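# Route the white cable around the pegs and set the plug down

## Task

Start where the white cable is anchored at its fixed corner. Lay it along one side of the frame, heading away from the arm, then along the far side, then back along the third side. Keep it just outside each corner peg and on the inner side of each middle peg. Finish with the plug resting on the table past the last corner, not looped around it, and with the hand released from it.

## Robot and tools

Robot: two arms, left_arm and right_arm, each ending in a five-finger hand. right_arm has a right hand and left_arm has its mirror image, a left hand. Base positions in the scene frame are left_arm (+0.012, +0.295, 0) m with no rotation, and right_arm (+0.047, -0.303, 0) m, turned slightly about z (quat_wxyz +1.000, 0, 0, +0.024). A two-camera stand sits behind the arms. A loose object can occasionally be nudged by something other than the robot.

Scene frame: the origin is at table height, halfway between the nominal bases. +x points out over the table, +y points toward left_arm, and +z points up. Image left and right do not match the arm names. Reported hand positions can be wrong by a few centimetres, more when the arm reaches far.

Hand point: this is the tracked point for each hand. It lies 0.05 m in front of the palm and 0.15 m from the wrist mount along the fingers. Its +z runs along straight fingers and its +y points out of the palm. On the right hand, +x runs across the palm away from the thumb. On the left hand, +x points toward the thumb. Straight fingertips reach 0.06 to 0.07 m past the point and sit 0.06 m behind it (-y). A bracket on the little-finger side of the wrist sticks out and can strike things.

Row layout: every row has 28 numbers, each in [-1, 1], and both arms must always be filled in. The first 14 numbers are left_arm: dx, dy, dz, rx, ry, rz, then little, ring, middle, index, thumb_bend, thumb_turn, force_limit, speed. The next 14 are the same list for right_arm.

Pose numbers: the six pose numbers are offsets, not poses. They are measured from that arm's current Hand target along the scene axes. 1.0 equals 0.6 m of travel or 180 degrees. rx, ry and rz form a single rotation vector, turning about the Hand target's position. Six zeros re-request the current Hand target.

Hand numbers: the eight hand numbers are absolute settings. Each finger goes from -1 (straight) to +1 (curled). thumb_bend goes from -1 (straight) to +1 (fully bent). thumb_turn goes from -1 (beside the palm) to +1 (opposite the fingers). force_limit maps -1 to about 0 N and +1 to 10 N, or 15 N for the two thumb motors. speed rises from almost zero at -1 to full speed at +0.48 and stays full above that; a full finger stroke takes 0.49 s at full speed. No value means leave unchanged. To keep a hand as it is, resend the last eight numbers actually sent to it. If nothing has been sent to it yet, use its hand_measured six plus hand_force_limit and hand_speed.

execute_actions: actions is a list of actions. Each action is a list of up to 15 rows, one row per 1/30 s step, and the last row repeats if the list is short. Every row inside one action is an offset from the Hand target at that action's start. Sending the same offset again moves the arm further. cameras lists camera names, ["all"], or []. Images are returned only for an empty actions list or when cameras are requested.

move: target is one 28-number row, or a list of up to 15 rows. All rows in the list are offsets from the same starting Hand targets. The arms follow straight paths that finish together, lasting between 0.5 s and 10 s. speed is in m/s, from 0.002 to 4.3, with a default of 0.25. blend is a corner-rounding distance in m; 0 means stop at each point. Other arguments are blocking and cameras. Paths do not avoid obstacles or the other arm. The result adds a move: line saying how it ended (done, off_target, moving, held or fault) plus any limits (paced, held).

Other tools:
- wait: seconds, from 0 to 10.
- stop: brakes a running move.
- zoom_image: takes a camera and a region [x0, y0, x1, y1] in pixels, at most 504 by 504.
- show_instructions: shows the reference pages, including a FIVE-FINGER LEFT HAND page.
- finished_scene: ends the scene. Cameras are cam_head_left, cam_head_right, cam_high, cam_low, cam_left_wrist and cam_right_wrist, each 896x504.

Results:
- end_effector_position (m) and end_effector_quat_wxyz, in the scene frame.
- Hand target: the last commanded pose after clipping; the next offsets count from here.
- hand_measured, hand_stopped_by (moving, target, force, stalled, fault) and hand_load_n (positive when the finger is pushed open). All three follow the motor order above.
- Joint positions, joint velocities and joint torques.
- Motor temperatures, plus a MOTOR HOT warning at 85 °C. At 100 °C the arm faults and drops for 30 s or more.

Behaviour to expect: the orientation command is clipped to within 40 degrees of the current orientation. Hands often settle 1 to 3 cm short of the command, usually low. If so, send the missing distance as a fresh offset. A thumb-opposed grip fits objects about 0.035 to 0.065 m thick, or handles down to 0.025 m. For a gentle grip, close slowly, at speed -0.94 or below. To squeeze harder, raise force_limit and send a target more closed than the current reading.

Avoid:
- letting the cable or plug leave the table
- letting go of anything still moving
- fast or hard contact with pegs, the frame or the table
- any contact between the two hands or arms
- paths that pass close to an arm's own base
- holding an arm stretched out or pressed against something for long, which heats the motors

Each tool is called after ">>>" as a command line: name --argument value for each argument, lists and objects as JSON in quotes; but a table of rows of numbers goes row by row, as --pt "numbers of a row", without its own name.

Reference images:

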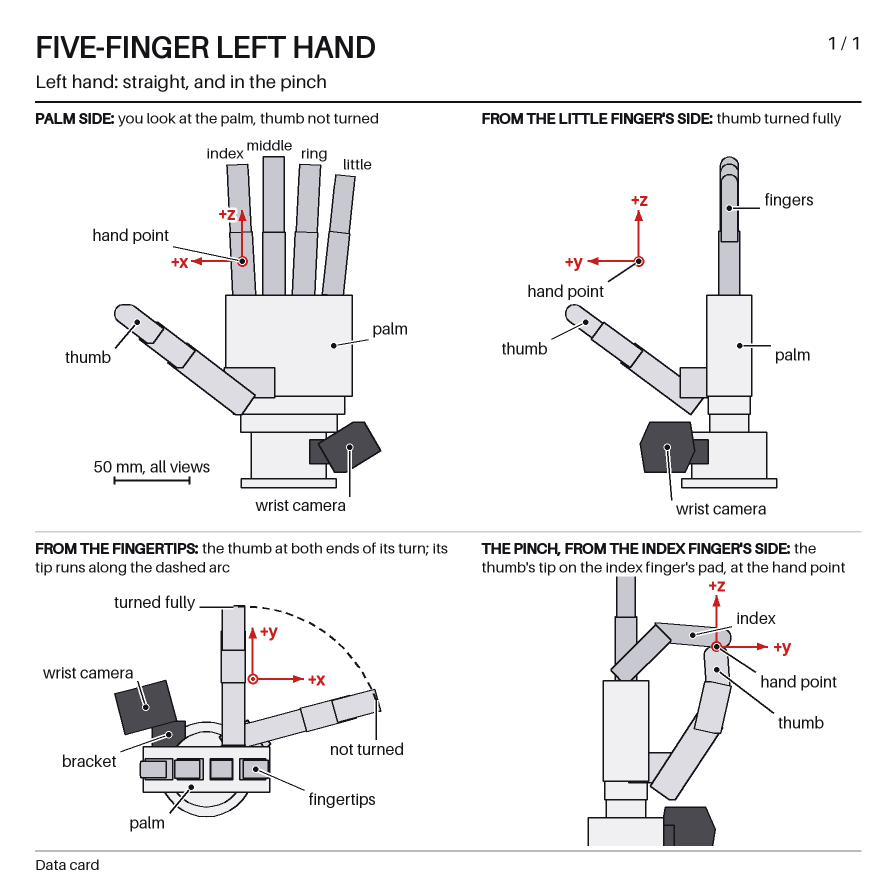

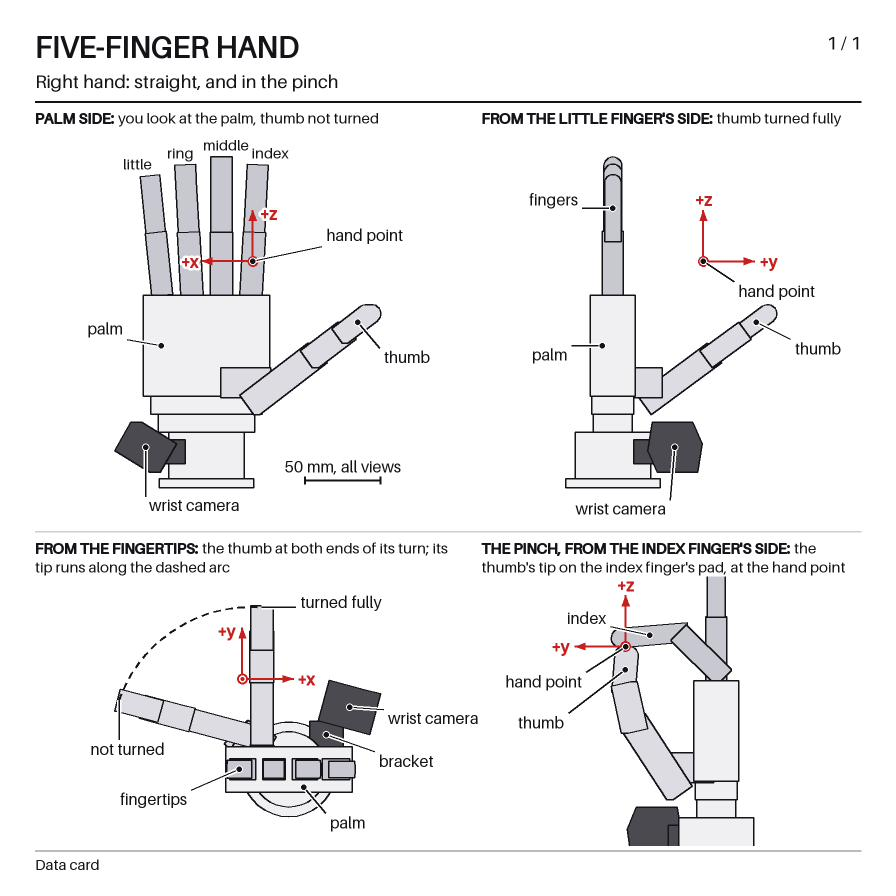

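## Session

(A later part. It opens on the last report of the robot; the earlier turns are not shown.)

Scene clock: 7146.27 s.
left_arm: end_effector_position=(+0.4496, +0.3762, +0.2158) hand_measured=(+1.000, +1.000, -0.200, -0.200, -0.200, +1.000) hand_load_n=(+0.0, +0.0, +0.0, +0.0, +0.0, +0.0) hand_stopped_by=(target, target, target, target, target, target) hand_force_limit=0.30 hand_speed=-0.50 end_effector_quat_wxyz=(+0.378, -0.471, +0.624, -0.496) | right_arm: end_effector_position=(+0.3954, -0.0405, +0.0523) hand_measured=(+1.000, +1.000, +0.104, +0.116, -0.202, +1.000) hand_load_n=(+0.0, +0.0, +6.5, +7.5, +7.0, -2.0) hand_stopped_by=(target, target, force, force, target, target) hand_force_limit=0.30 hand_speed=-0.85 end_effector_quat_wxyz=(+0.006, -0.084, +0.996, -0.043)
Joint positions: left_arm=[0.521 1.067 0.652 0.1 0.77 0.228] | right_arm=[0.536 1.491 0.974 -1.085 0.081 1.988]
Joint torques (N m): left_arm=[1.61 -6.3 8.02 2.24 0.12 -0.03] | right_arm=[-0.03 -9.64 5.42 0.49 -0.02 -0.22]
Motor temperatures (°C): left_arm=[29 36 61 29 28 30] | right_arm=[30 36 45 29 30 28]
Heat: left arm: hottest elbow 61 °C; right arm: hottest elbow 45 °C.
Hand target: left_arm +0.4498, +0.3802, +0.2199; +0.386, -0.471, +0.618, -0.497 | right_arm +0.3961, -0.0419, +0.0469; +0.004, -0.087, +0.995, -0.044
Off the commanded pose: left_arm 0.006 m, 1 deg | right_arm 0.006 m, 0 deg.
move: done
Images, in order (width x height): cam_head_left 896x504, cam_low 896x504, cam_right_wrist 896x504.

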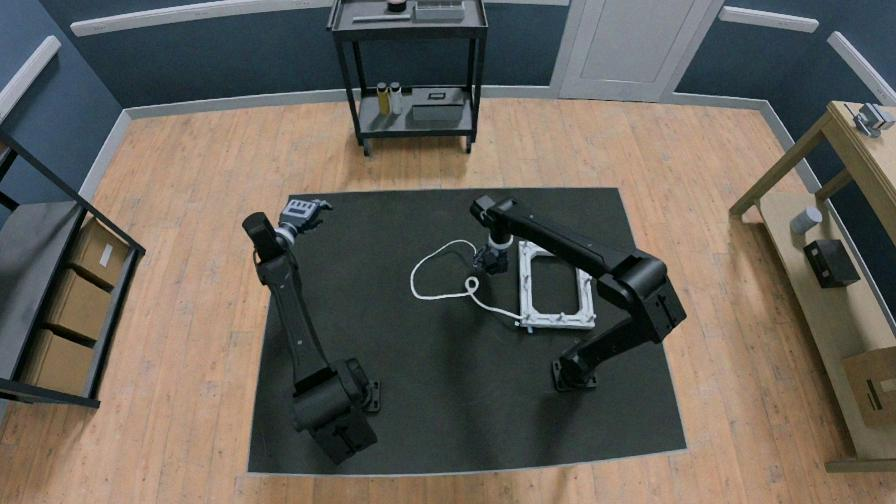

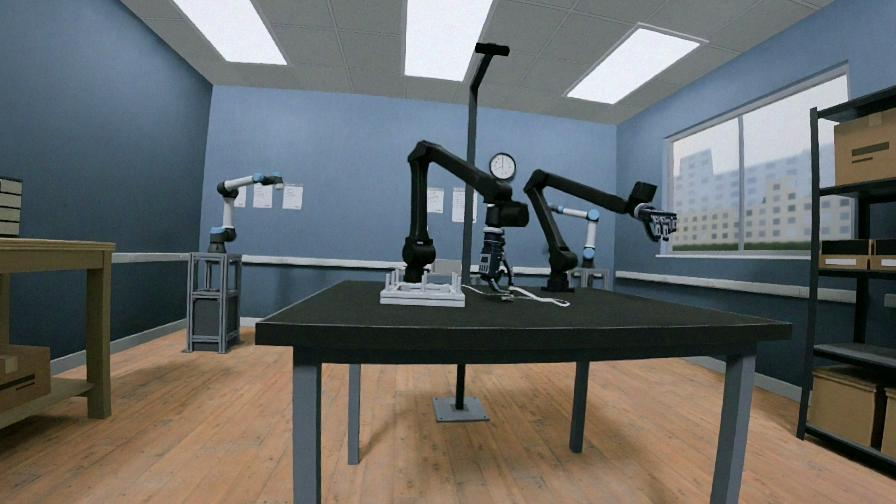

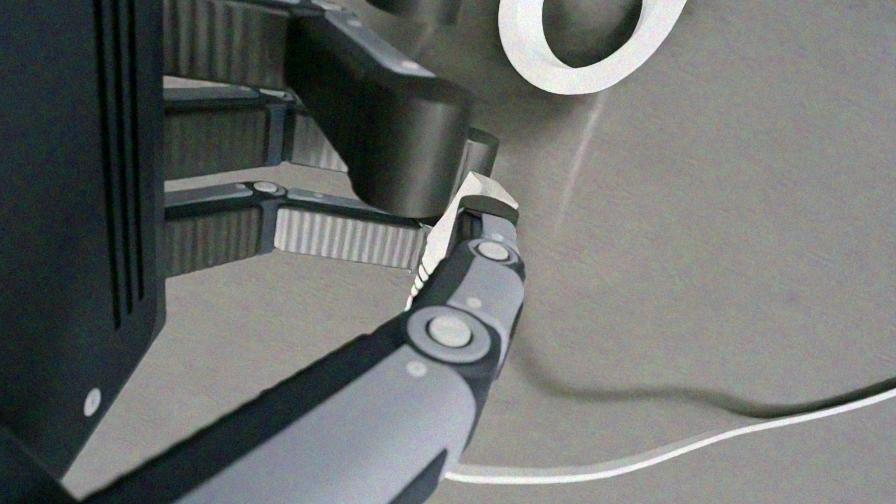

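>>> execute_actions --actions '[[[0,0,0,0,0,0,1,1,-0.2,-0.2,-0.2,1,0.3,-0.5,0,0,-0.007,0,0,0,1,1,0.5,0.5,-0.2,1,0.3,-0.85]],[[0,0,0,0,0,0,1,1,-0.2,-0.2,-0.2,1,0.3,-0.5,0,0,0,0,0,0,1,1,-0.1,-0.1,-0.2,1,0.3,-0.5]],[[0,0,0,0,0,0,1,1,-0.2,-0.2,-0.2,1,0.3,-0.5,0,0,0,0,0,0,1,1,-0.1,-0.1,-0.2,1,0.3,-0.5]]]' --cameras '["cam_right_wrist"]'

Scene clock: 7154.43 s.
left_arm: end_effector_position=(+0.4496, +0.3762, +0.2158) hand_measured=(+1.000, +1.000, -0.200, -0.200, -0.200, +1.000) hand_load_n=(+0.0, +0.0, +0.0, +0.0, +0.0, +0.0) hand_stopped_by=(target, target, target, target, target, target) hand_force_limit=0.30 hand_speed=-0.50 end_effector_quat_wxyz=(+0.378, -0.471, +0.624, -0.496) | right_arm: end_effector_position=(+0.3958, -0.0402, +0.0506) hand_measured=(+1.000, +1.000, -0.100, -0.100, -0.200, +1.000) hand_load_n=(+0.0, +0.0, +0.0, +0.0, +0.0, +0.0) hand_stopped_by=(target, target, target, target, target, target) hand_force_limit=0.30 hand_speed=-0.50 end_effector_quat_wxyz=(+0.009, -0.084, +0.996, -0.041)
Joint positions: left_arm=[0.521 1.067 0.652 0.1 0.77 0.228] | right_arm=[0.536 1.491 0.968 -1.073 0.081 1.988]
Joint torques (N m): left_arm=[1.61 -6.3 8.01 2.22 0.12 -0.02] | right_arm=[-0.44 -9.11 5.57 0.72 0 -0.21]
Motor temperatures (°C): left_arm=[29 36 60 29 28 30] | right_arm=[30 36 45 29 30 28]
Heat: left arm: hottest elbow 60 °C; right arm: hottest elbow 45 °C.
Hand target: left_arm +0.4498, +0.3802, +0.2199; +0.386, -0.471, +0.618, -0.497 | right_arm +0.3962, -0.0419, +0.0428; +0.004, -0.087, +0.995, -0.044
Off the commanded pose: left_arm 0.006 m, 1 deg | right_arm 0.008 m, 1 deg.
Images, in order (width x height): cam_right_wrist 896x504.

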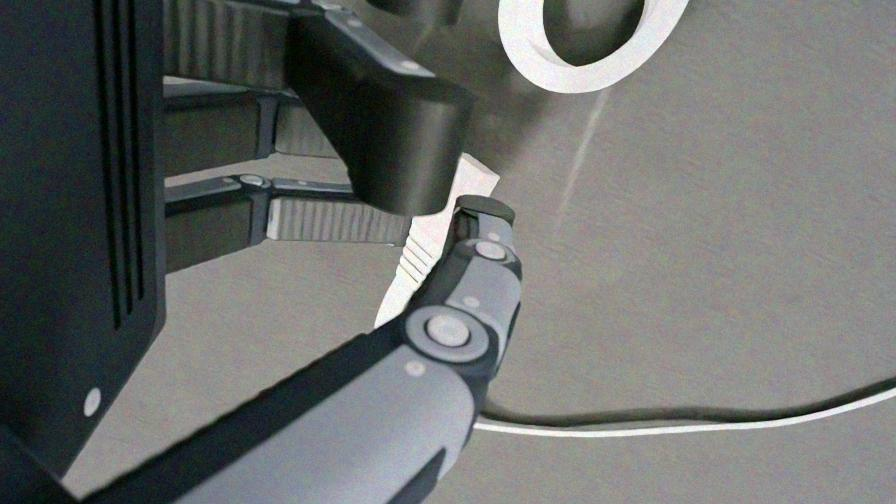

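>>> move --target '[0,0,0,0,0,0,1,1,-0.2,-0.2,-0.2,1,0.3,-0.5,0,0,0.2,0,0,0,1,1,-0.2,-0.2,-0.2,1,0.3,0.3]' --speed 0.15 --cameras '["cam_head_left","cam_right_wrist"]'

>>> zoom_image --camera "cam_head_left" --region '[400, 180, 540, 330]'

Scene clock: 7162.07 s.
left_arm: end_effector_position=(+0.4496, +0.3762, +0.2158) hand_measured=(+1.000, +1.000, -0.200, -0.200, -0.200, +1.000) hand_load_n=(+0.0, +0.0, +0.0, +0.0, +0.0, +0.0) hand_stopped_by=(target, target, target, target, target, target) hand_force_limit=0.30 hand_speed=-0.50 end_effector_quat_wxyz=(+0.378, -0.471, +0.624, -0.496) | right_arm: end_effector_position=(+0.3859, -0.0468, +0.1480) hand_measured=(+1.000, +1.000, -0.200, -0.200, -0.200, +1.000) hand_load_n=(+0.0, +0.0, +0.0, +0.0, +0.0, +0.0) hand_stopped_by=(target, target, target, target, target, target) hand_force_limit=0.30 hand_speed=0.30 end_effector_quat_wxyz=(-0.008, -0.085, +0.995, -0.050)
Joint positions: left_arm=[0.521 1.067 0.652 0.1 0.77 0.228] | right_arm=[0.536 1.384 1.136 -1.385 0.081 1.988]
Joint torques (N m): left_arm=[1.67 -6.3 8.02 2.24 0.12 -0.02] | right_arm=[-0.38 -10.87 9.17 -0.36 -0.03 -0.21]
Motor temperatures (°C): left_arm=[29 36 60 29 28 30] | right_arm=[30 36 45 29 30 28]
Heat: left arm: hottest elbow 60 °C; right arm: hottest elbow 45 °C.
Hand target: left_arm +0.4498, +0.3802, +0.2199; +0.386, -0.471, +0.618, -0.497 | right_arm +0.3960, -0.0419, +0.1627; +0.004, -0.087, +0.995, -0.044
Off the commanded pose: left_arm 0.006 m, 1 deg | right_arm 0.019 m, 2 deg.
move: off_target (right_arm)
Images, in order (width x height): cam_head_left 896x504, cam_right_wrist 896x504.

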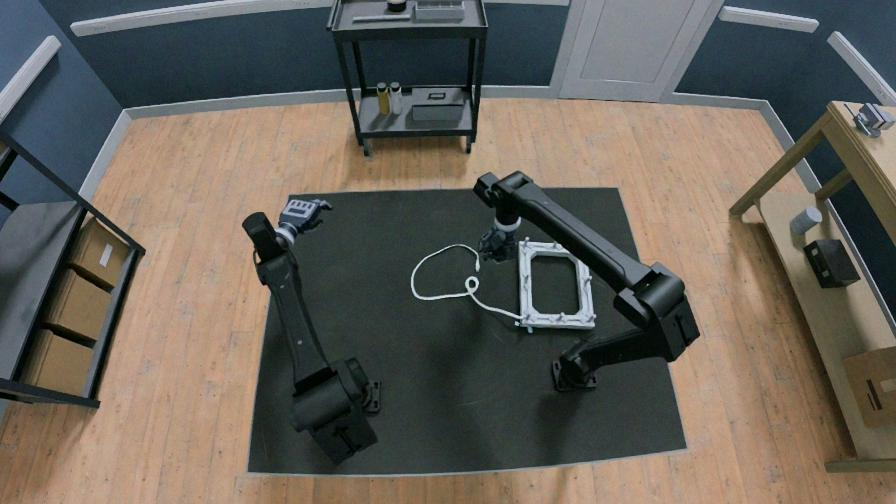

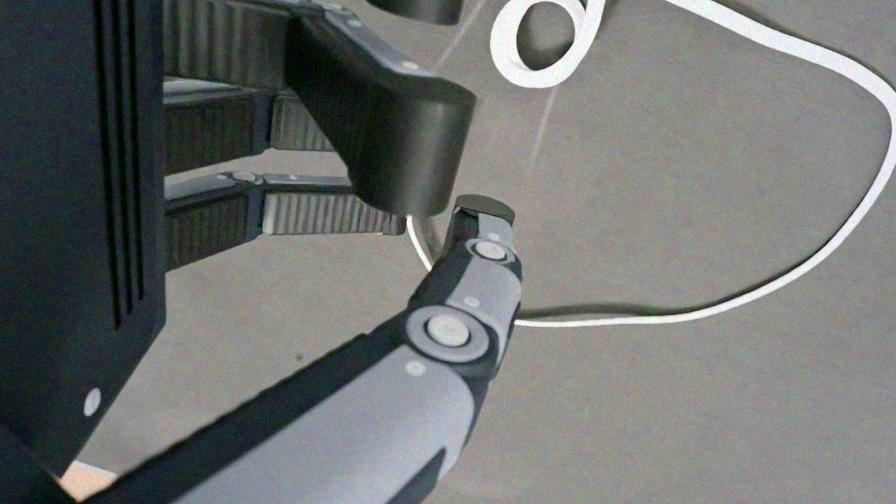

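Scaled by 3.360 from the camera's 896x504 image, which has a finer 1280x720 frame.

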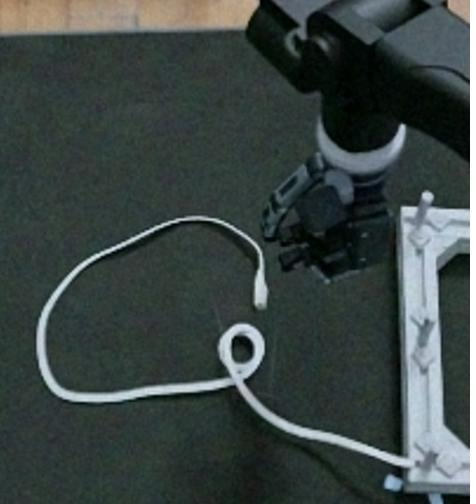

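>>> move --target '[-0.1,-0.717,-0.2,0,0,-0.417,1,1,-0.2,-0.2,-0.2,1,0.3,0.3,-0.093,-0.38,0.179,0,0,0.7667,1,1,-0.2,-0.2,-0.2,1,0.3,0.3]' --speed 0.3 --cameras '["cam_left_wrist","cam_head_left"]'

Scene clock: 7189.30 s.
left_arm: end_effector_position=(+0.3808, -0.0430, +0.0965) hand_measured=(+1.000, +1.000, -0.200, -0.200, -0.200, +1.000) hand_load_n=(+0.0, +0.0, +0.0, -0.5, +0.0, +0.0) hand_stopped_by=(target, target, target, target, target, target) hand_force_limit=0.30 hand_speed=0.30 end_effector_quat_wxyz=(+0.001, -0.006, +0.778, -0.628) | right_arm: end_effector_position=(+0.3321, -0.2682, +0.2551) hand_measured=(+1.000, +1.000, -0.200, -0.200, -0.200, +1.000) hand_load_n=(+0.0, +0.0, +0.0, +0.5, +0.0, +0.0) hand_stopped_by=(target, target, target, target, target, target) hand_force_limit=0.30 hand_speed=0.30 end_effector_quat_wxyz=(-0.034, +0.960, -0.277, -0.003)
Joint positions: left_arm=[-0.383 1.596 0.793 0.289 1.129 0.465] | right_arm=[0.116 1.238 1.278 -1.587 -0.063 -0.844]
Joint torques (N m): left_arm=[0.56 -10.17 8.77 0.76 0.55 0.21] | right_arm=[-0.97 -7.82 9.94 -0.24 -0.13 -0.21]
Motor temperatures (°C): left_arm=[29 36 60 29 28 30] | right_arm=[30 35 47 29 30 28]
Heat: left arm: hottest elbow 60 °C; right arm: hottest elbow 47 °C.
Hand target: left_arm +0.3898, -0.0500, +0.1000; +0.003, +0.003, +0.777, -0.629 | right_arm +0.3403, -0.2699, +0.2700; -0.042, +0.960, -0.275, +0.012
Off the commanded pose: left_arm 0.012 m, 1 deg | right_arm 0.017 m, 2 deg.
move: off_target (left_arm, right_arm)
Images, in order (width x height): cam_head_left 896x504, cam_left_wrist 896x504.

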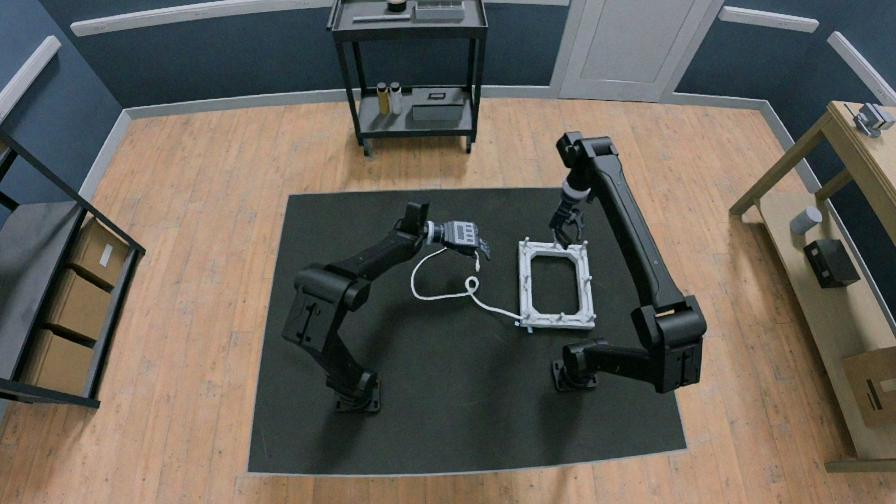

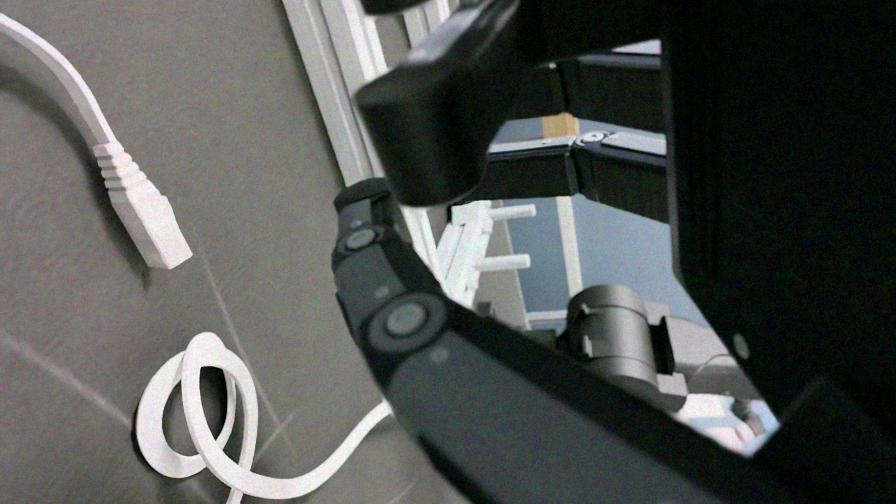

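>>> move --target '[0,0.017,-0.065,0,0,0,1,1,-0.2,-0.2,-0.2,1,0.3,0.3,0,0,0,0,0,0,1,1,-0.2,-0.2,-0.2,1,0.3,0.3]' --speed 0.15 --cameras '["cam_left_wrist"]'

Scene clock: 7199.57 s.
left_arm: end_effector_position=(+0.3845, -0.0431, +0.0663) hand_measured=(+1.000, +1.000, -0.200, -0.200, -0.200, +1.000) hand_load_n=(+0.0, +0.0, +0.0, +0.0, +0.0, +0.0) hand_stopped_by=(target, target, target, target, target, target) hand_force_limit=0.30 hand_speed=0.30 end_effector_quat_wxyz=(-0.004, +0.001, +0.778, -0.628) | right_arm: end_effector_position=(+0.3321, -0.2682, +0.2551) hand_measured=(+1.000, +1.000, -0.200, -0.200, -0.200, +1.000) hand_load_n=(+0.0, +0.0, +0.0, +0.0, +0.0, +0.0) hand_stopped_by=(target, target, target, target, target, target) hand_force_limit=0.30 hand_speed=0.30 end_effector_quat_wxyz=(-0.034, +0.960, -0.277, -0.003)
Joint positions: left_arm=[-0.378 1.679 0.793 0.347 1.147 0.494] | right_arm=[0.116 1.238 1.278 -1.587 -0.064 -0.844]
Joint torques (N m): left_arm=[2.02 -10.81 5.89 1.92 0.57 0.21] | right_arm=[-0.44 -8.76 9.7 -0.24 -0.25 -0.17]
Motor temperatures (°C): left_arm=[29 36 60 29 28 30] | right_arm=[30 35 49 29 30 28]
Heat: left arm: hottest elbow 60 °C; right arm: hottest elbow 49 °C.
Hand target: left_arm +0.3899, -0.0397, +0.0609; +0.003, +0.003, +0.777, -0.629 | right_arm +0.3403, -0.2699, +0.2700; -0.042, +0.960, -0.275, +0.012
Off the commanded pose: left_arm 0.008 m, 1 deg | right_arm 0.017 m, 2 deg.
move: off_target (right_arm)
Images, in order (width x height): cam_left_wrist 896x504.

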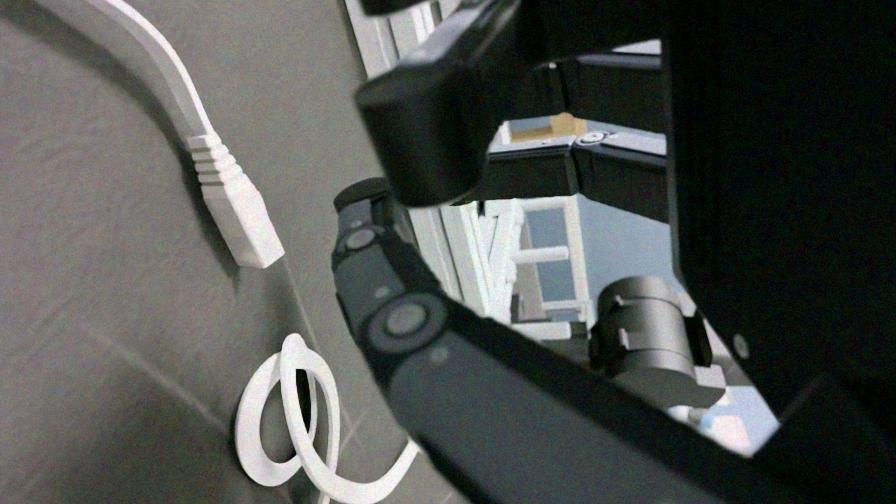

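>>> move --target '[0,0.023,-0.035,0,0,0,1,1,-0.2,-0.2,-0.2,1,0.3,0.3,0,0,0,0,0,0,1,1,-0.2,-0.2,-0.2,1,0.3,0.3]' --speed 0.1 --cameras '["cam_left_wrist"]'

Scene clock: 7204.97 s.
left_arm: end_effector_position=(+0.3862, -0.0290, +0.0459) hand_measured=(+1.000, +1.000, -0.200, -0.200, -0.200, +1.000) hand_load_n=(+0.0, +0.0, +0.0, +0.0, +0.0, +0.0) hand_stopped_by=(target, target, target, target, target, target) hand_force_limit=0.30 hand_speed=0.30 end_effector_quat_wxyz=(-0.003, +0.001, +0.778, -0.628) | right_arm: end_effector_position=(+0.3321, -0.2682, +0.2551) hand_measured=(+1.000, +1.000, -0.200, -0.200, -0.200, +1.000) hand_load_n=(+0.0, +0.0, +0.0, +0.0, +0.0, +0.0) hand_stopped_by=(target, target, target, target, target, target) hand_force_limit=0.30 hand_speed=0.30 end_effector_quat_wxyz=(-0.034, +0.960, -0.277, -0.003)
Joint positions: left_arm=[-0.347 1.72 0.776 0.372 1.172 0.533] | right_arm=[0.116 1.238 1.278 -1.587 -0.064 -0.844]
Joint torques (N m): left_arm=[1.55 -10.87 5.38 1.76 0.6 0.19] | right_arm=[-0.67 -9.41 9.72 -0.42 -0.16 -0.25]
Motor temperatures (°C): left_arm=[29 36 59 29 29 30] | right_arm=[30 35 50 29 30 28]
Heat: left arm: hottest elbow 59 °C; right arm: hottest elbow 50 °C.
Hand target: left_arm +0.3897, -0.0260, +0.0398; +0.003, +0.003, +0.777, -0.629 | right_arm +0.3403, -0.2699, +0.2700; -0.042, +0.960, -0.275, +0.012
Off the commanded pose: left_arm 0.008 m, 1 deg | right_arm 0.017 m, 2 deg.
move: off_target (right_arm)
Images, in order (width x height): cam_left_wrist 896x504.

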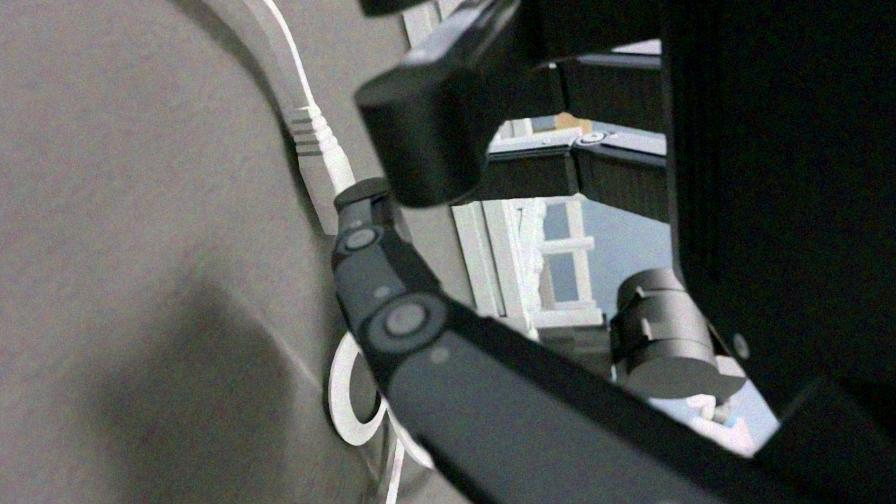

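>>> move --target '[0.013,0.0,-0.02,0,0,0,1,1,-0.2,-0.2,-0.2,1,0.3,0.3,0,0,0,0,0,0,1,1,-0.2,-0.2,-0.2,1,0.3,0.3]' --speed 0.1 --cameras '["cam_left_wrist"]'

Scene clock: 7213.40 s.
left_arm: end_effector_position=(+0.3858, -0.0270, +0.0288) hand_measured=(+1.000, +1.000, -0.200, -0.200, -0.200, +1.000) hand_load_n=(+0.0, +0.0, +0.0, +0.0, +0.0, +0.0) hand_stopped_by=(target, target, target, target, target, target) hand_force_limit=0.30 hand_speed=0.30 end_effector_quat_wxyz=(-0.009, -0.003, +0.780, -0.626) | right_arm: end_effector_position=(+0.3321, -0.2682, +0.2551) hand_measured=(+1.000, +1.000, -0.200, -0.200, -0.200, +1.000) hand_load_n=(+0.0, +0.0, +0.0, +0.0, +0.0, +0.0) hand_stopped_by=(target, target, target, target, target, target) hand_force_limit=0.30 hand_speed=0.30 end_effector_quat_wxyz=(-0.034, +0.960, -0.277, -0.003)
Joint positions: left_arm=[-0.343 1.763 0.776 0.39 1.178 0.542] | right_arm=[0.116 1.238 1.278 -1.587 -0.064 -0.844]
Joint torques (N m): left_arm=[1.9 -11.16 6.39 1.8 0.62 0.21] | right_arm=[-0.44 -8.29 9.58 -0.34 -0.11 -0.18]
Motor temperatures (°C): left_arm=[29 37 58 29 29 30] | right_arm=[30 35 51 29 30 28]
Heat: left arm: hottest elbow 58 °C; right arm: hottest elbow 51 °C.
Hand target: left_arm +0.3976, -0.0260, +0.0279; +0.003, +0.003, +0.777, -0.629 | right_arm +0.3403, -0.2699, +0.2700; -0.042, +0.960, -0.275, +0.012
Off the commanded pose: left_arm 0.012 m, 2 deg | right_arm 0.017 m, 2 deg.
move: off_target (left_arm, right_arm)
Images, in order (width x height): cam_left_wrist 896x504.

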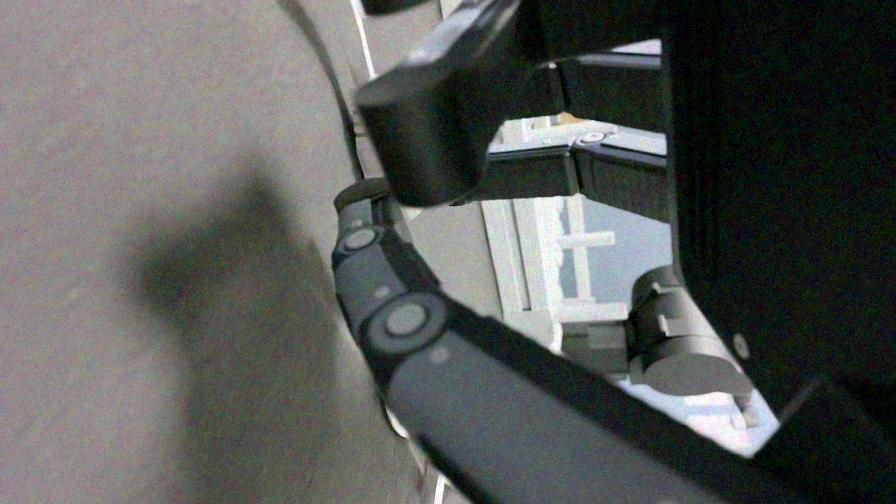

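>>> zoom_image --camera "cam_left_wrist" --region '[280, 60, 520, 280]'

Scaled by 2.100 from the camera's 896x504 image, which has a finer 1280x720 frame.

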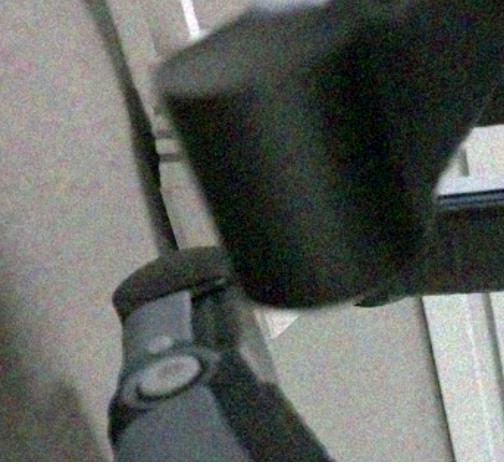

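>>> move --target '[0.015,0.003,0.008,0,0,0,1,1,-0.2,-0.2,-0.2,1,0.3,0.3,0,0,0,0,0,0,1,1,-0.2,-0.2,-0.2,1,0.3,0.3]' --speed 0.1 --cameras '["cam_left_wrist"]'

>>> zoom_image --camera "cam_left_wrist" --region '[280, 60, 520, 280]'

Scene clock: 7225.10 s.
left_arm: end_effector_position=(+0.3943, -0.0246, +0.0331) hand_measured=(+1.000, +1.000, -0.200, -0.200, -0.200, +1.000) hand_load_n=(+0.0, +0.0, +0.0, +0.0, +0.0, +0.0) hand_stopped_by=(target, target, target, target, target, target) hand_force_limit=0.30 hand_speed=0.30 end_effector_quat_wxyz=(-0.002, +0.002, +0.777, -0.629) | right_arm: end_effector_position=(+0.3321, -0.2682, +0.2551) hand_measured=(+1.000, +1.000, -0.200, -0.200, -0.200, +1.000) hand_load_n=(+0.0, +0.0, +0.0, +0.0, +0.0, +0.0) hand_stopped_by=(target, target, target, target, target, target) hand_force_limit=0.30 hand_speed=0.30 end_effector_quat_wxyz=(-0.034, +0.960, -0.277, -0.003)
Joint positions: left_arm=[-0.331 1.763 0.791 0.383 1.186 0.554] | right_arm=[0.116 1.238 1.278 -1.587 -0.064 -0.844]
Joint torques (N m): left_arm=[1.61 -11.22 7.32 0.62 0.62 0.18] | right_arm=[-1.61 -8.12 9.7 -0.2 -0.2 -0.19]
Motor temperatures (°C): left_arm=[29 37 57 29 29 30] | right_arm=[30 35 52 29 30 28]
Heat: left arm: hottest elbow 57 °C; right arm: hottest elbow 52 °C.
Hand target: left_arm +0.4067, -0.0241, +0.0328; +0.003, +0.003, +0.777, -0.629 | right_arm +0.3403, -0.2699, +0.2700; -0.042, +0.960, -0.275, +0.012
Off the commanded pose: left_arm 0.012 m, 1 deg | right_arm 0.017 m, 2 deg.
move: off_target (left_arm, right_arm)
Images, in order (width x height): cam_left_wrist 896x504.

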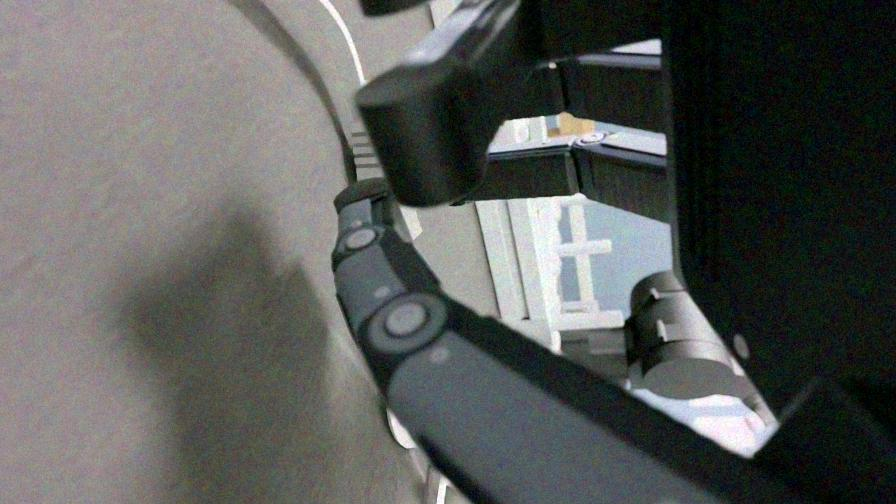

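Scaled by 2.100 from the camera's 896x504 image, which has a finer 1280x720 frame.

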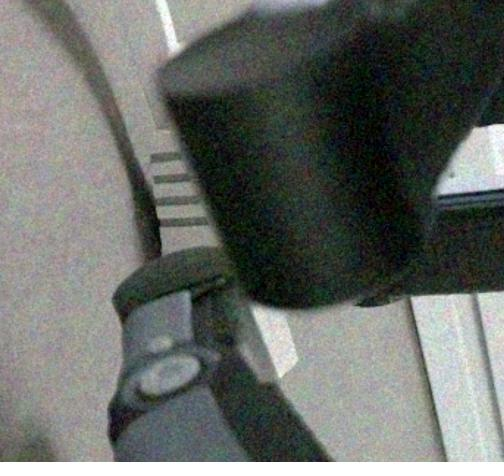

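>>> move --target '[0.002,-0.008,-0.013,0,0,0,1,1,-0.2,-0.2,-0.2,1,0.3,0.3,0,0,0,0,0,0,1,1,-0.2,-0.2,-0.2,1,0.3,0.3]' --speed 0.1 --cameras '["cam_left_wrist"]'

>>> zoom_image --camera "cam_left_wrist" --region '[280, 60, 520, 280]'

Scene clock: 7233.47 s.
left_arm: end_effector_position=(+0.3941, -0.0242, +0.0231) hand_measured=(+1.000, +1.000, -0.200, -0.200, -0.200, +1.000) hand_load_n=(+0.0, +0.0, +0.0, +0.0, +0.0, +0.0) hand_stopped_by=(target, target, target, target, target, target) hand_force_limit=0.30 hand_speed=0.30 end_effector_quat_wxyz=(-0.008, -0.005, +0.780, -0.626) | right_arm: end_effector_position=(+0.3321, -0.2682, +0.2551) hand_measured=(+1.000, +1.000, -0.200, -0.200, -0.200, +1.000) hand_load_n=(+0.0, +0.0, +0.5, +0.0, +0.0, +0.0) hand_stopped_by=(target, target, target, target, target, target) hand_force_limit=0.30 hand_speed=0.30 end_effector_quat_wxyz=(-0.034, +0.960, -0.277, -0.003)
Joint positions: left_arm=[-0.331 1.787 0.794 0.383 1.183 0.554] | right_arm=[0.116 1.238 1.278 -1.587 -0.064 -0.844]
Joint torques (N m): left_arm=[0.97 -11.34 7.28 1.88 0.42 0.1] | right_arm=[-0.97 -8.59 9.84 -0.09 -0.19 -0.25]
Motor temperatures (°C): left_arm=[29 37 57 29 29 30] | right_arm=[30 35 53 29 30 28]
Heat: left arm: hottest elbow 57 °C; right arm: hottest elbow 53 °C.
Hand target: left_arm +0.4079, -0.0290, +0.0249; +0.003, +0.003, +0.777, -0.629 | right_arm +0.3403, -0.2699, +0.2700; -0.042, +0.960, -0.275, +0.012
Off the commanded pose: left_arm 0.015 m, 2 deg | right_arm 0.017 m, 2 deg.
move: off_target (left_arm, right_arm)
Images, in order (width x height): cam_left_wrist 896x504.

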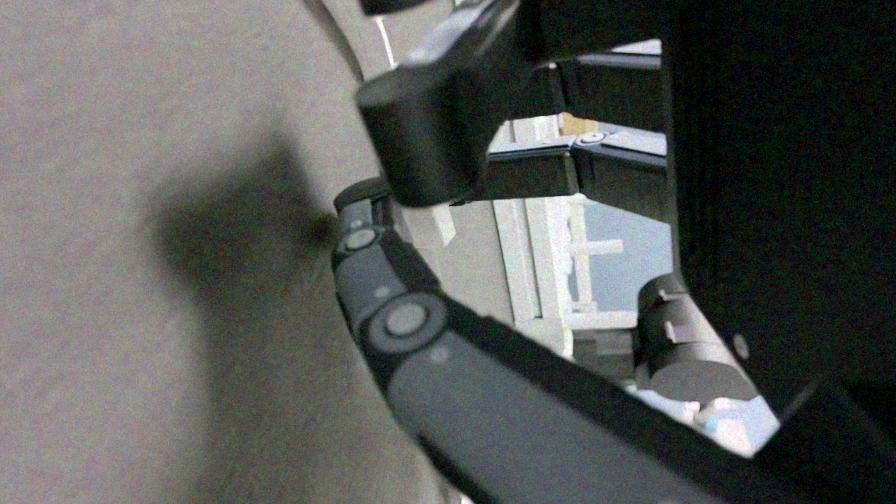

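Scaled by 2.100 from the camera's 896x504 image, which has a finer 1280x720 frame.

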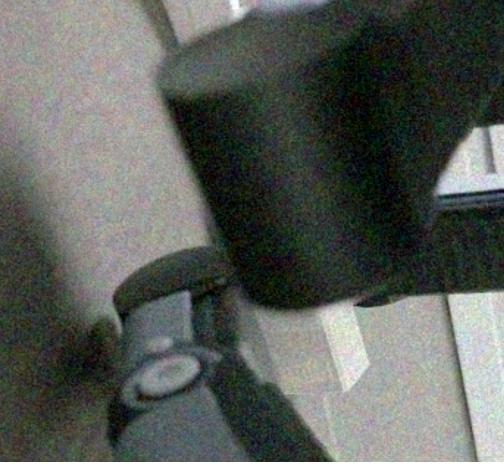

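>>> move --target '[0,-0.014,0.012,0,0,0,1,1,-0.2,-0.2,-0.2,1,0.3,0.3,0,0,0,0,0,0,1,1,-0.2,-0.2,-0.2,1,0.3,0.3]' --speed 0.1 --cameras '["cam_left_wrist"]'

>>> zoom_image --camera "cam_left_wrist" --region '[280, 60, 520, 280]'

Scene clock: 7238.70 s.
left_arm: end_effector_position=(+0.3971, -0.0285, +0.0246) hand_measured=(+1.000, +1.000, -0.200, -0.200, -0.200, +1.000) hand_load_n=(+0.0, +0.0, +0.0, +0.0, +0.0, +0.0) hand_stopped_by=(target, target, target, target, target, target) hand_force_limit=0.30 hand_speed=0.30 end_effector_quat_wxyz=(-0.005, -0.007, +0.781, -0.624) | right_arm: end_effector_position=(+0.3321, -0.2682, +0.2551) hand_measured=(+1.000, +1.000, -0.200, -0.200, -0.200, +1.000) hand_load_n=(+0.0, +0.0, +0.0, +0.0, +0.0, +0.0) hand_stopped_by=(target, target, target, target, target, target) hand_force_limit=0.30 hand_speed=0.30 end_effector_quat_wxyz=(-0.034, +0.960, -0.277, -0.003)
Joint positions: left_arm=[-0.339 1.787 0.802 0.387 1.168 0.543] | right_arm=[0.116 1.238 1.278 -1.587 -0.064 -0.844]
Joint torques (N m): left_arm=[0.38 -12.45 7.25 1.85 0.41 -0.03] | right_arm=[-0.67 -8.23 9.8 -0.16 -0.14 -0.3]
Motor temperatures (°C): left_arm=[29 37 57 29 29 30] | right_arm=[30 35 53 29 30 28]
Heat: left arm: hottest elbow 57 °C; right arm: hottest elbow 53 °C.
Hand target: left_arm +0.4078, -0.0374, +0.0320; +0.003, +0.003, +0.777, -0.629 | right_arm +0.3403, -0.2699, +0.2700; -0.042, +0.960, -0.275, +0.012
Off the commanded pose: left_arm 0.016 m, 2 deg | right_arm 0.017 m, 2 deg.
move: off_target (left_arm, right_arm)
Images, in order (width x height): cam_left_wrist 896x504.

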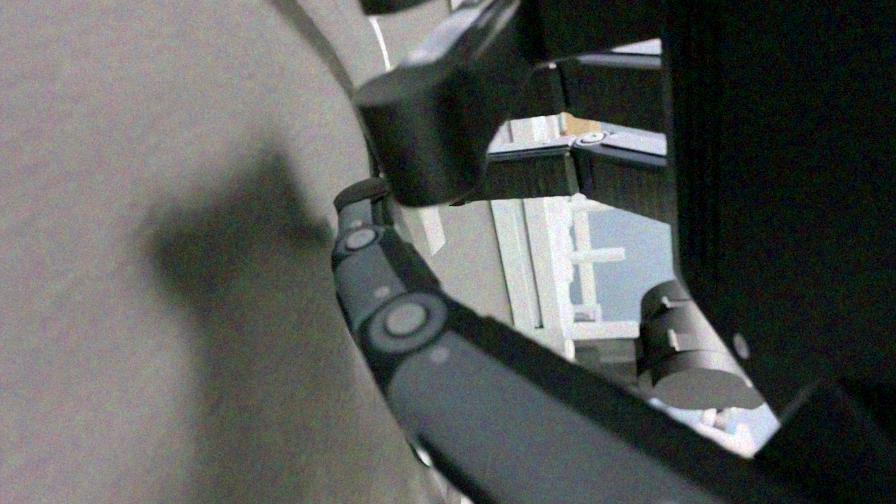

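Scaled by 2.100 from the camera's 896x504 image, which has a finer 1280x720 frame.

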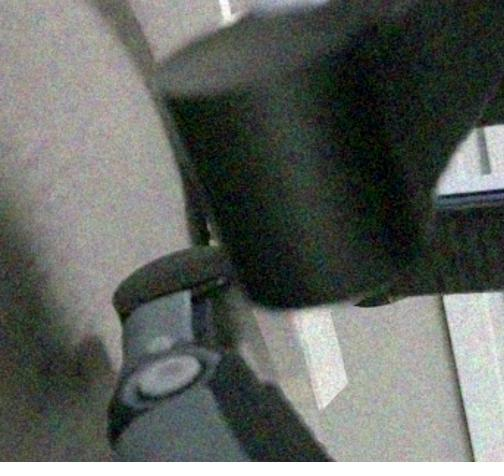

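>>> execute_actions --actions '[[[0,0,0,0,0,0,1,1,0.5,0.5,-0.2,1,0.3,-0.85,0,0,0,0,0,0,1,1,-0.2,-0.2,-0.2,1,0.3,0.3]],[[0,0,0,0,0,0,1,1,0.5,0.5,-0.2,1,0.3,-0.85,0,0,0,0,0,0,1,1,-0.2,-0.2,-0.2,1,0.3,0.3]],[[0,0,0,0,0,0,1,1,0.5,0.5,-0.2,1,0.3,-0.85,0,0,0,0,0,0,1,1,-0.2,-0.2,-0.2,1,0.3,0.3]],[[0,0,0,0,0,0,1,1,0.5,0.5,-0.2,1,0.3,-0.85,0,0,0,0,0,0,1,1,-0.2,-0.2,-0.2,1,0.3,0.3]],[[0,0,0,0,0,0,1,1,0.5,0.5,-0.2,1,0.3,-0.85,0,0,0,0,0,0,1,1,-0.2,-0.2,-0.2,1,0.3,0.3]],[[0,0,0,0,0,0,1,1,0.5,0.5,-0.2,1,0.3,-0.85,0,0,0,0,0,0,1,1,-0.2,-0.2,-0.2,1,0.3,0.3]]]' --cameras '["cam_left_wrist"]'

Scene clock: 7247.37 s.
left_arm: end_effector_position=(+0.3981, -0.0290, +0.0256) hand_measured=(+1.000, +1.000, +0.200, +0.200, -0.202, +1.000) hand_load_n=(+0.0, +0.0, +7.0, +7.0, +5.0, +1.0) hand_stopped_by=(target, target, force, force, target, target) hand_force_limit=0.30 hand_speed=-0.85 end_effector_quat_wxyz=(-0.005, -0.007, +0.781, -0.625) | right_arm: end_effector_position=(+0.3321, -0.2682, +0.2551) hand_measured=(+1.000, +1.000, -0.200, -0.200, -0.200, +1.000) hand_load_n=(+0.0, +0.0, +0.5, +0.0, +0.0, +0.0) hand_stopped_by=(target, target, target, target, target, target) hand_force_limit=0.30 hand_speed=0.30 end_effector_quat_wxyz=(-0.034, +0.960, -0.277, -0.003)
Joint positions: left_arm=[-0.339 1.787 0.804 0.389 1.168 0.539] | right_arm=[0.116 1.238 1.278 -1.587 -0.064 -0.844]
Joint torques (N m): left_arm=[0.21 -12.45 7.12 1.81 0.42 0] | right_arm=[-0.5 -9.05 9.7 0.02 -0.14 -0.21]
Motor temperatures (°C): left_arm=[29 37 57 29 29 30] | right_arm=[30 35 54 29 30 28]
Heat: left arm: hottest elbow 57 °C; right arm: hottest elbow 54 °C.
Hand target: left_arm +0.4079, -0.0374, +0.0321; +0.003, +0.003, +0.777, -0.629 | right_arm +0.3403, -0.2699, +0.2700; -0.042, +0.960, -0.275, +0.012
Off the commanded pose: left_arm 0.015 m, 2 deg | right_arm 0.017 m, 2 deg.
Images, in order (width x height): cam_left_wrist 896x504.

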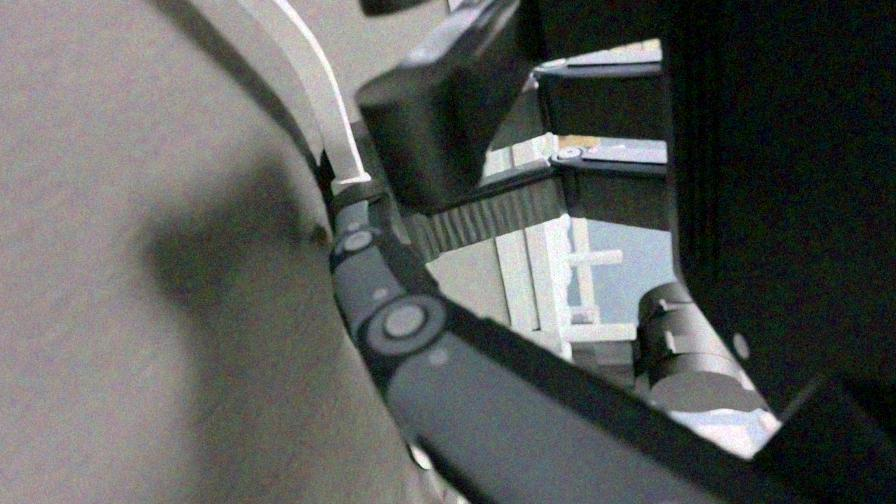

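>>> move --pt "-0.013 0.062 0.147 0.2667 0 0 1 1 0.55 0.55 -0.2 1 0.3 -0.85 0 0 0 0 0 0 1 1 -0.2 -0.2 -0.2 1 0.3 0.3" --pt "-0.08 0.162 0.147 0.4011 -0.0707 -0.0956 1 1 0.55 0.55 -0.2 1 0.3 -0.85 0 0 0 0 0 0 1 1 -0.2 -0.2 -0.2 1 0.3 0.3" --pt "-0.213 0.212 0.147 0.3721 -0.1937 -0.2618 1 1 0.55 0.55 -0.2 1 0.3 -0.85 0 0 0 0 0 0 1 1 -0.2 -0.2 -0.2 1 0.3 0.3" --pt "-0.263 0.212 0.147 0.3631 -0.2181 -0.2948 1 1 0.55 0.55 -0.2 1 0.3 -0.85 0 0 0 0 0 0 1 1 -0.2 -0.2 -0.2 1 0.3 0.3" --speed '[0.15,0.2,0.2,0.2]' --blend '[0.02,0.03,0.03,0]' --cameras '["cam_head_left","cam_left_wrist"]'

>>> zoom_image --camera "cam_head_left" --region '[400, 200, 540, 350]'

Scene clock: 7299.43 s.
left_arm: end_effector_position=(+0.2536, +0.0885, +0.1200) hand_measured=(+1.000, +1.000, +0.200, +0.200, -0.200, +1.000) hand_load_n=(+0.0, +0.0, +3.5, +0.5, +1.5, +1.5) hand_stopped_by=(target, target, force, force, target, target) hand_force_limit=0.30 hand_speed=-0.85 end_effector_quat_wxyz=(-0.017, +0.510, +0.859, -0.040) | right_arm: end_effector_position=(+0.3321, -0.2682, +0.2551) hand_measured=(+1.000, +1.000, -0.200, -0.200, -0.200, +1.000) hand_load_n=(-0.5, +0.0, +0.0, +0.0, +0.0, -0.5) hand_stopped_by=(target, target, target, target, target, target) hand_force_limit=0.30 hand_speed=0.30 end_effector_quat_wxyz=(-0.034, +0.960, -0.277, -0.003)
Joint positions: left_arm=[-0.859 1.259 0.943 -1.262 0.087 1.784] | right_arm=[0.116 1.238 1.278 -1.587 -0.064 -0.844]
Joint torques (N m): left_arm=[0.32 -7.82 7.02 -0.24 -0.08 0.19] | right_arm=[-1.08 -8.23 9.74 -0.34 -0.2 -0.16]
Motor temperatures (°C): left_arm=[29 37 57 29 29 30] | right_arm=[30 34 56 29 30 28]
Heat: left arm: hottest elbow 57 °C; right arm: hottest elbow 56 °C.
Hand target: left_arm +0.2500, +0.0898, +0.1203; -0.022, +0.518, +0.854, -0.037 | right_arm +0.3403, -0.2699, +0.2700; -0.042, +0.960, -0.275, +0.012
Off the commanded pose: left_arm 0.004 m, 1 deg | right_arm 0.017 m, 2 deg.
move: off_target (right_arm)
Images, in order (width x height): cam_head_left 896x504, cam_left_wrist 896x504.

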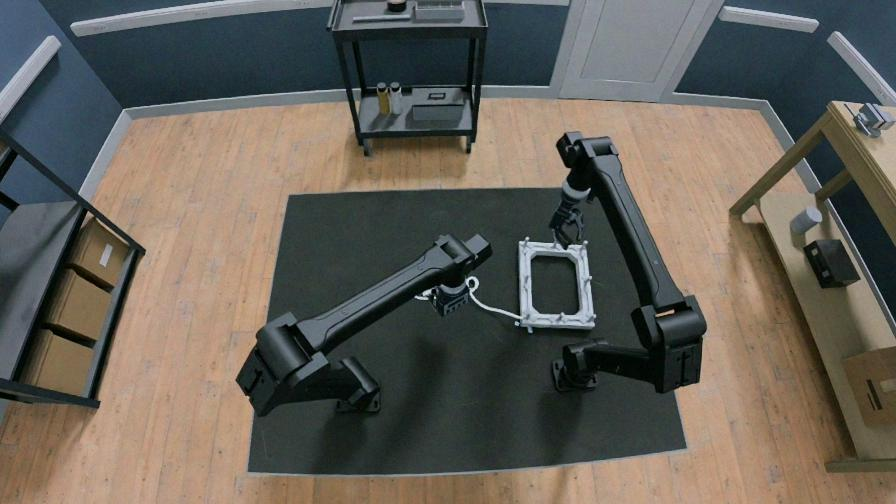

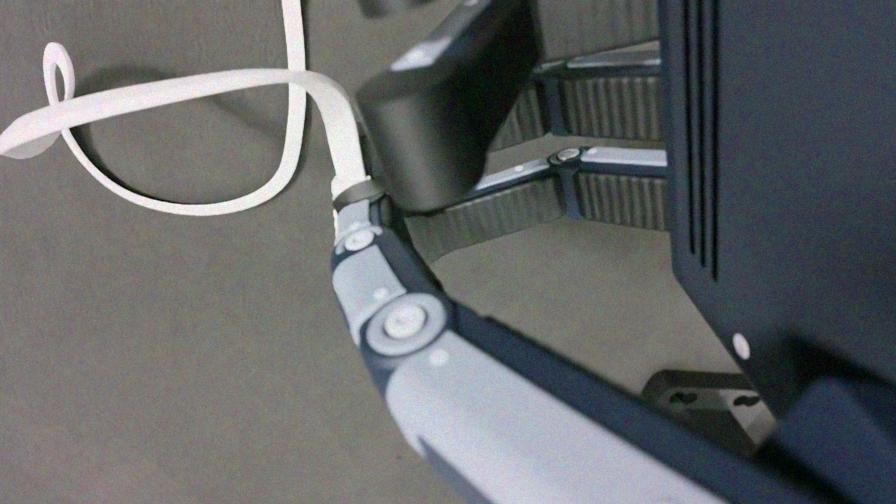

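Scaled by 3.360 from the camera's 896x504 image, which has a finer 1280x720 frame.

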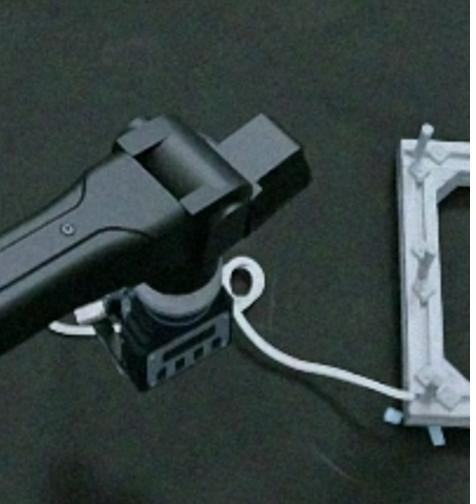

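>>> move --pt "0 0 -0.125 0 0 0 1 1 0.55 0.55 -0.2 1 0.3 -0.85 0 0 0 0 0 0 1 1 -0.2 -0.2 -0.2 1 0.3 0.3" --speed '[0.12]' --cameras '["cam_left_wrist"]'

Scene clock: 7304.87 s.
left_arm: end_effector_position=(+0.2495, +0.0933, +0.0492) hand_measured=(+1.000, +1.000, +0.200, +0.200, -0.200, +1.000) hand_load_n=(+0.0, +0.0, +3.5, +0.5, +1.5, +1.0) hand_stopped_by=(target, target, force, force, target, target) hand_force_limit=0.30 hand_speed=-0.85 end_effector_quat_wxyz=(-0.022, +0.510, +0.859, -0.039) | right_arm: end_effector_position=(+0.3321, -0.2682, +0.2551) hand_measured=(+1.000, +1.000, -0.200, -0.200, -0.200, +1.000) hand_load_n=(+0.0, +0.0, +0.0, +0.0, +0.0, +0.0) hand_stopped_by=(target, target, target, target, target, target) hand_force_limit=0.30 hand_speed=0.30 end_effector_quat_wxyz=(-0.034, +0.960, -0.277, -0.003)
Joint positions: left_arm=[-0.859 1.336 0.807 -1.059 0.087 1.784] | right_arm=[0.116 1.238 1.278 -1.587 -0.064 -0.844]
Joint torques (N m): left_arm=[0.32 -6.77 6.56 0.53 -0.07 0.2] | right_arm=[-1.14 -8.12 9.55 -0.2 -0.11 -0.23]
Motor temperatures (°C): left_arm=[29 37 57 29 28 30] | right_arm=[30 34 56 29 30 28]
Heat: left arm: hottest elbow 57 °C; right arm: hottest elbow 56 °C.
Hand target: left_arm +0.2500, +0.0898, +0.0453; -0.022, +0.518, +0.854, -0.037 | right_arm +0.3403, -0.2699, +0.2700; -0.042, +0.960, -0.275, +0.012
Off the commanded pose: left_arm 0.005 m, 1 deg | right_arm 0.017 m, 2 deg.
move: off_target (right_arm)
Images, in order (width x height): cam_left_wrist 896x504.

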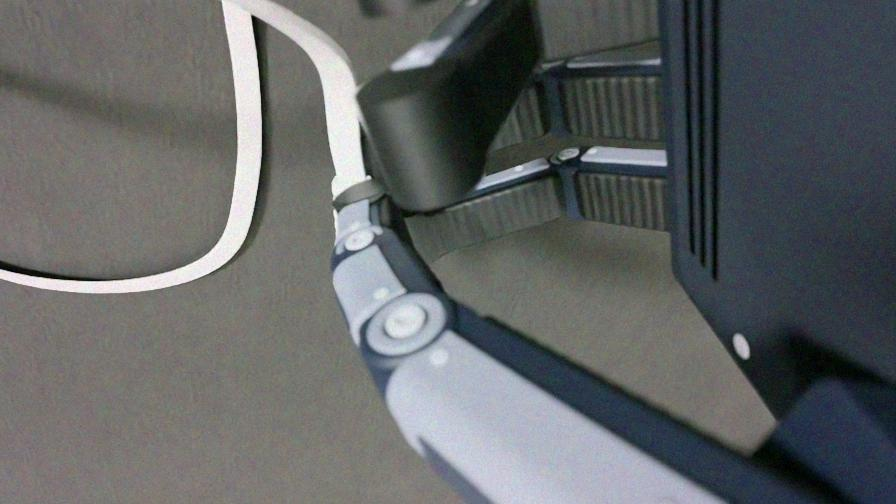

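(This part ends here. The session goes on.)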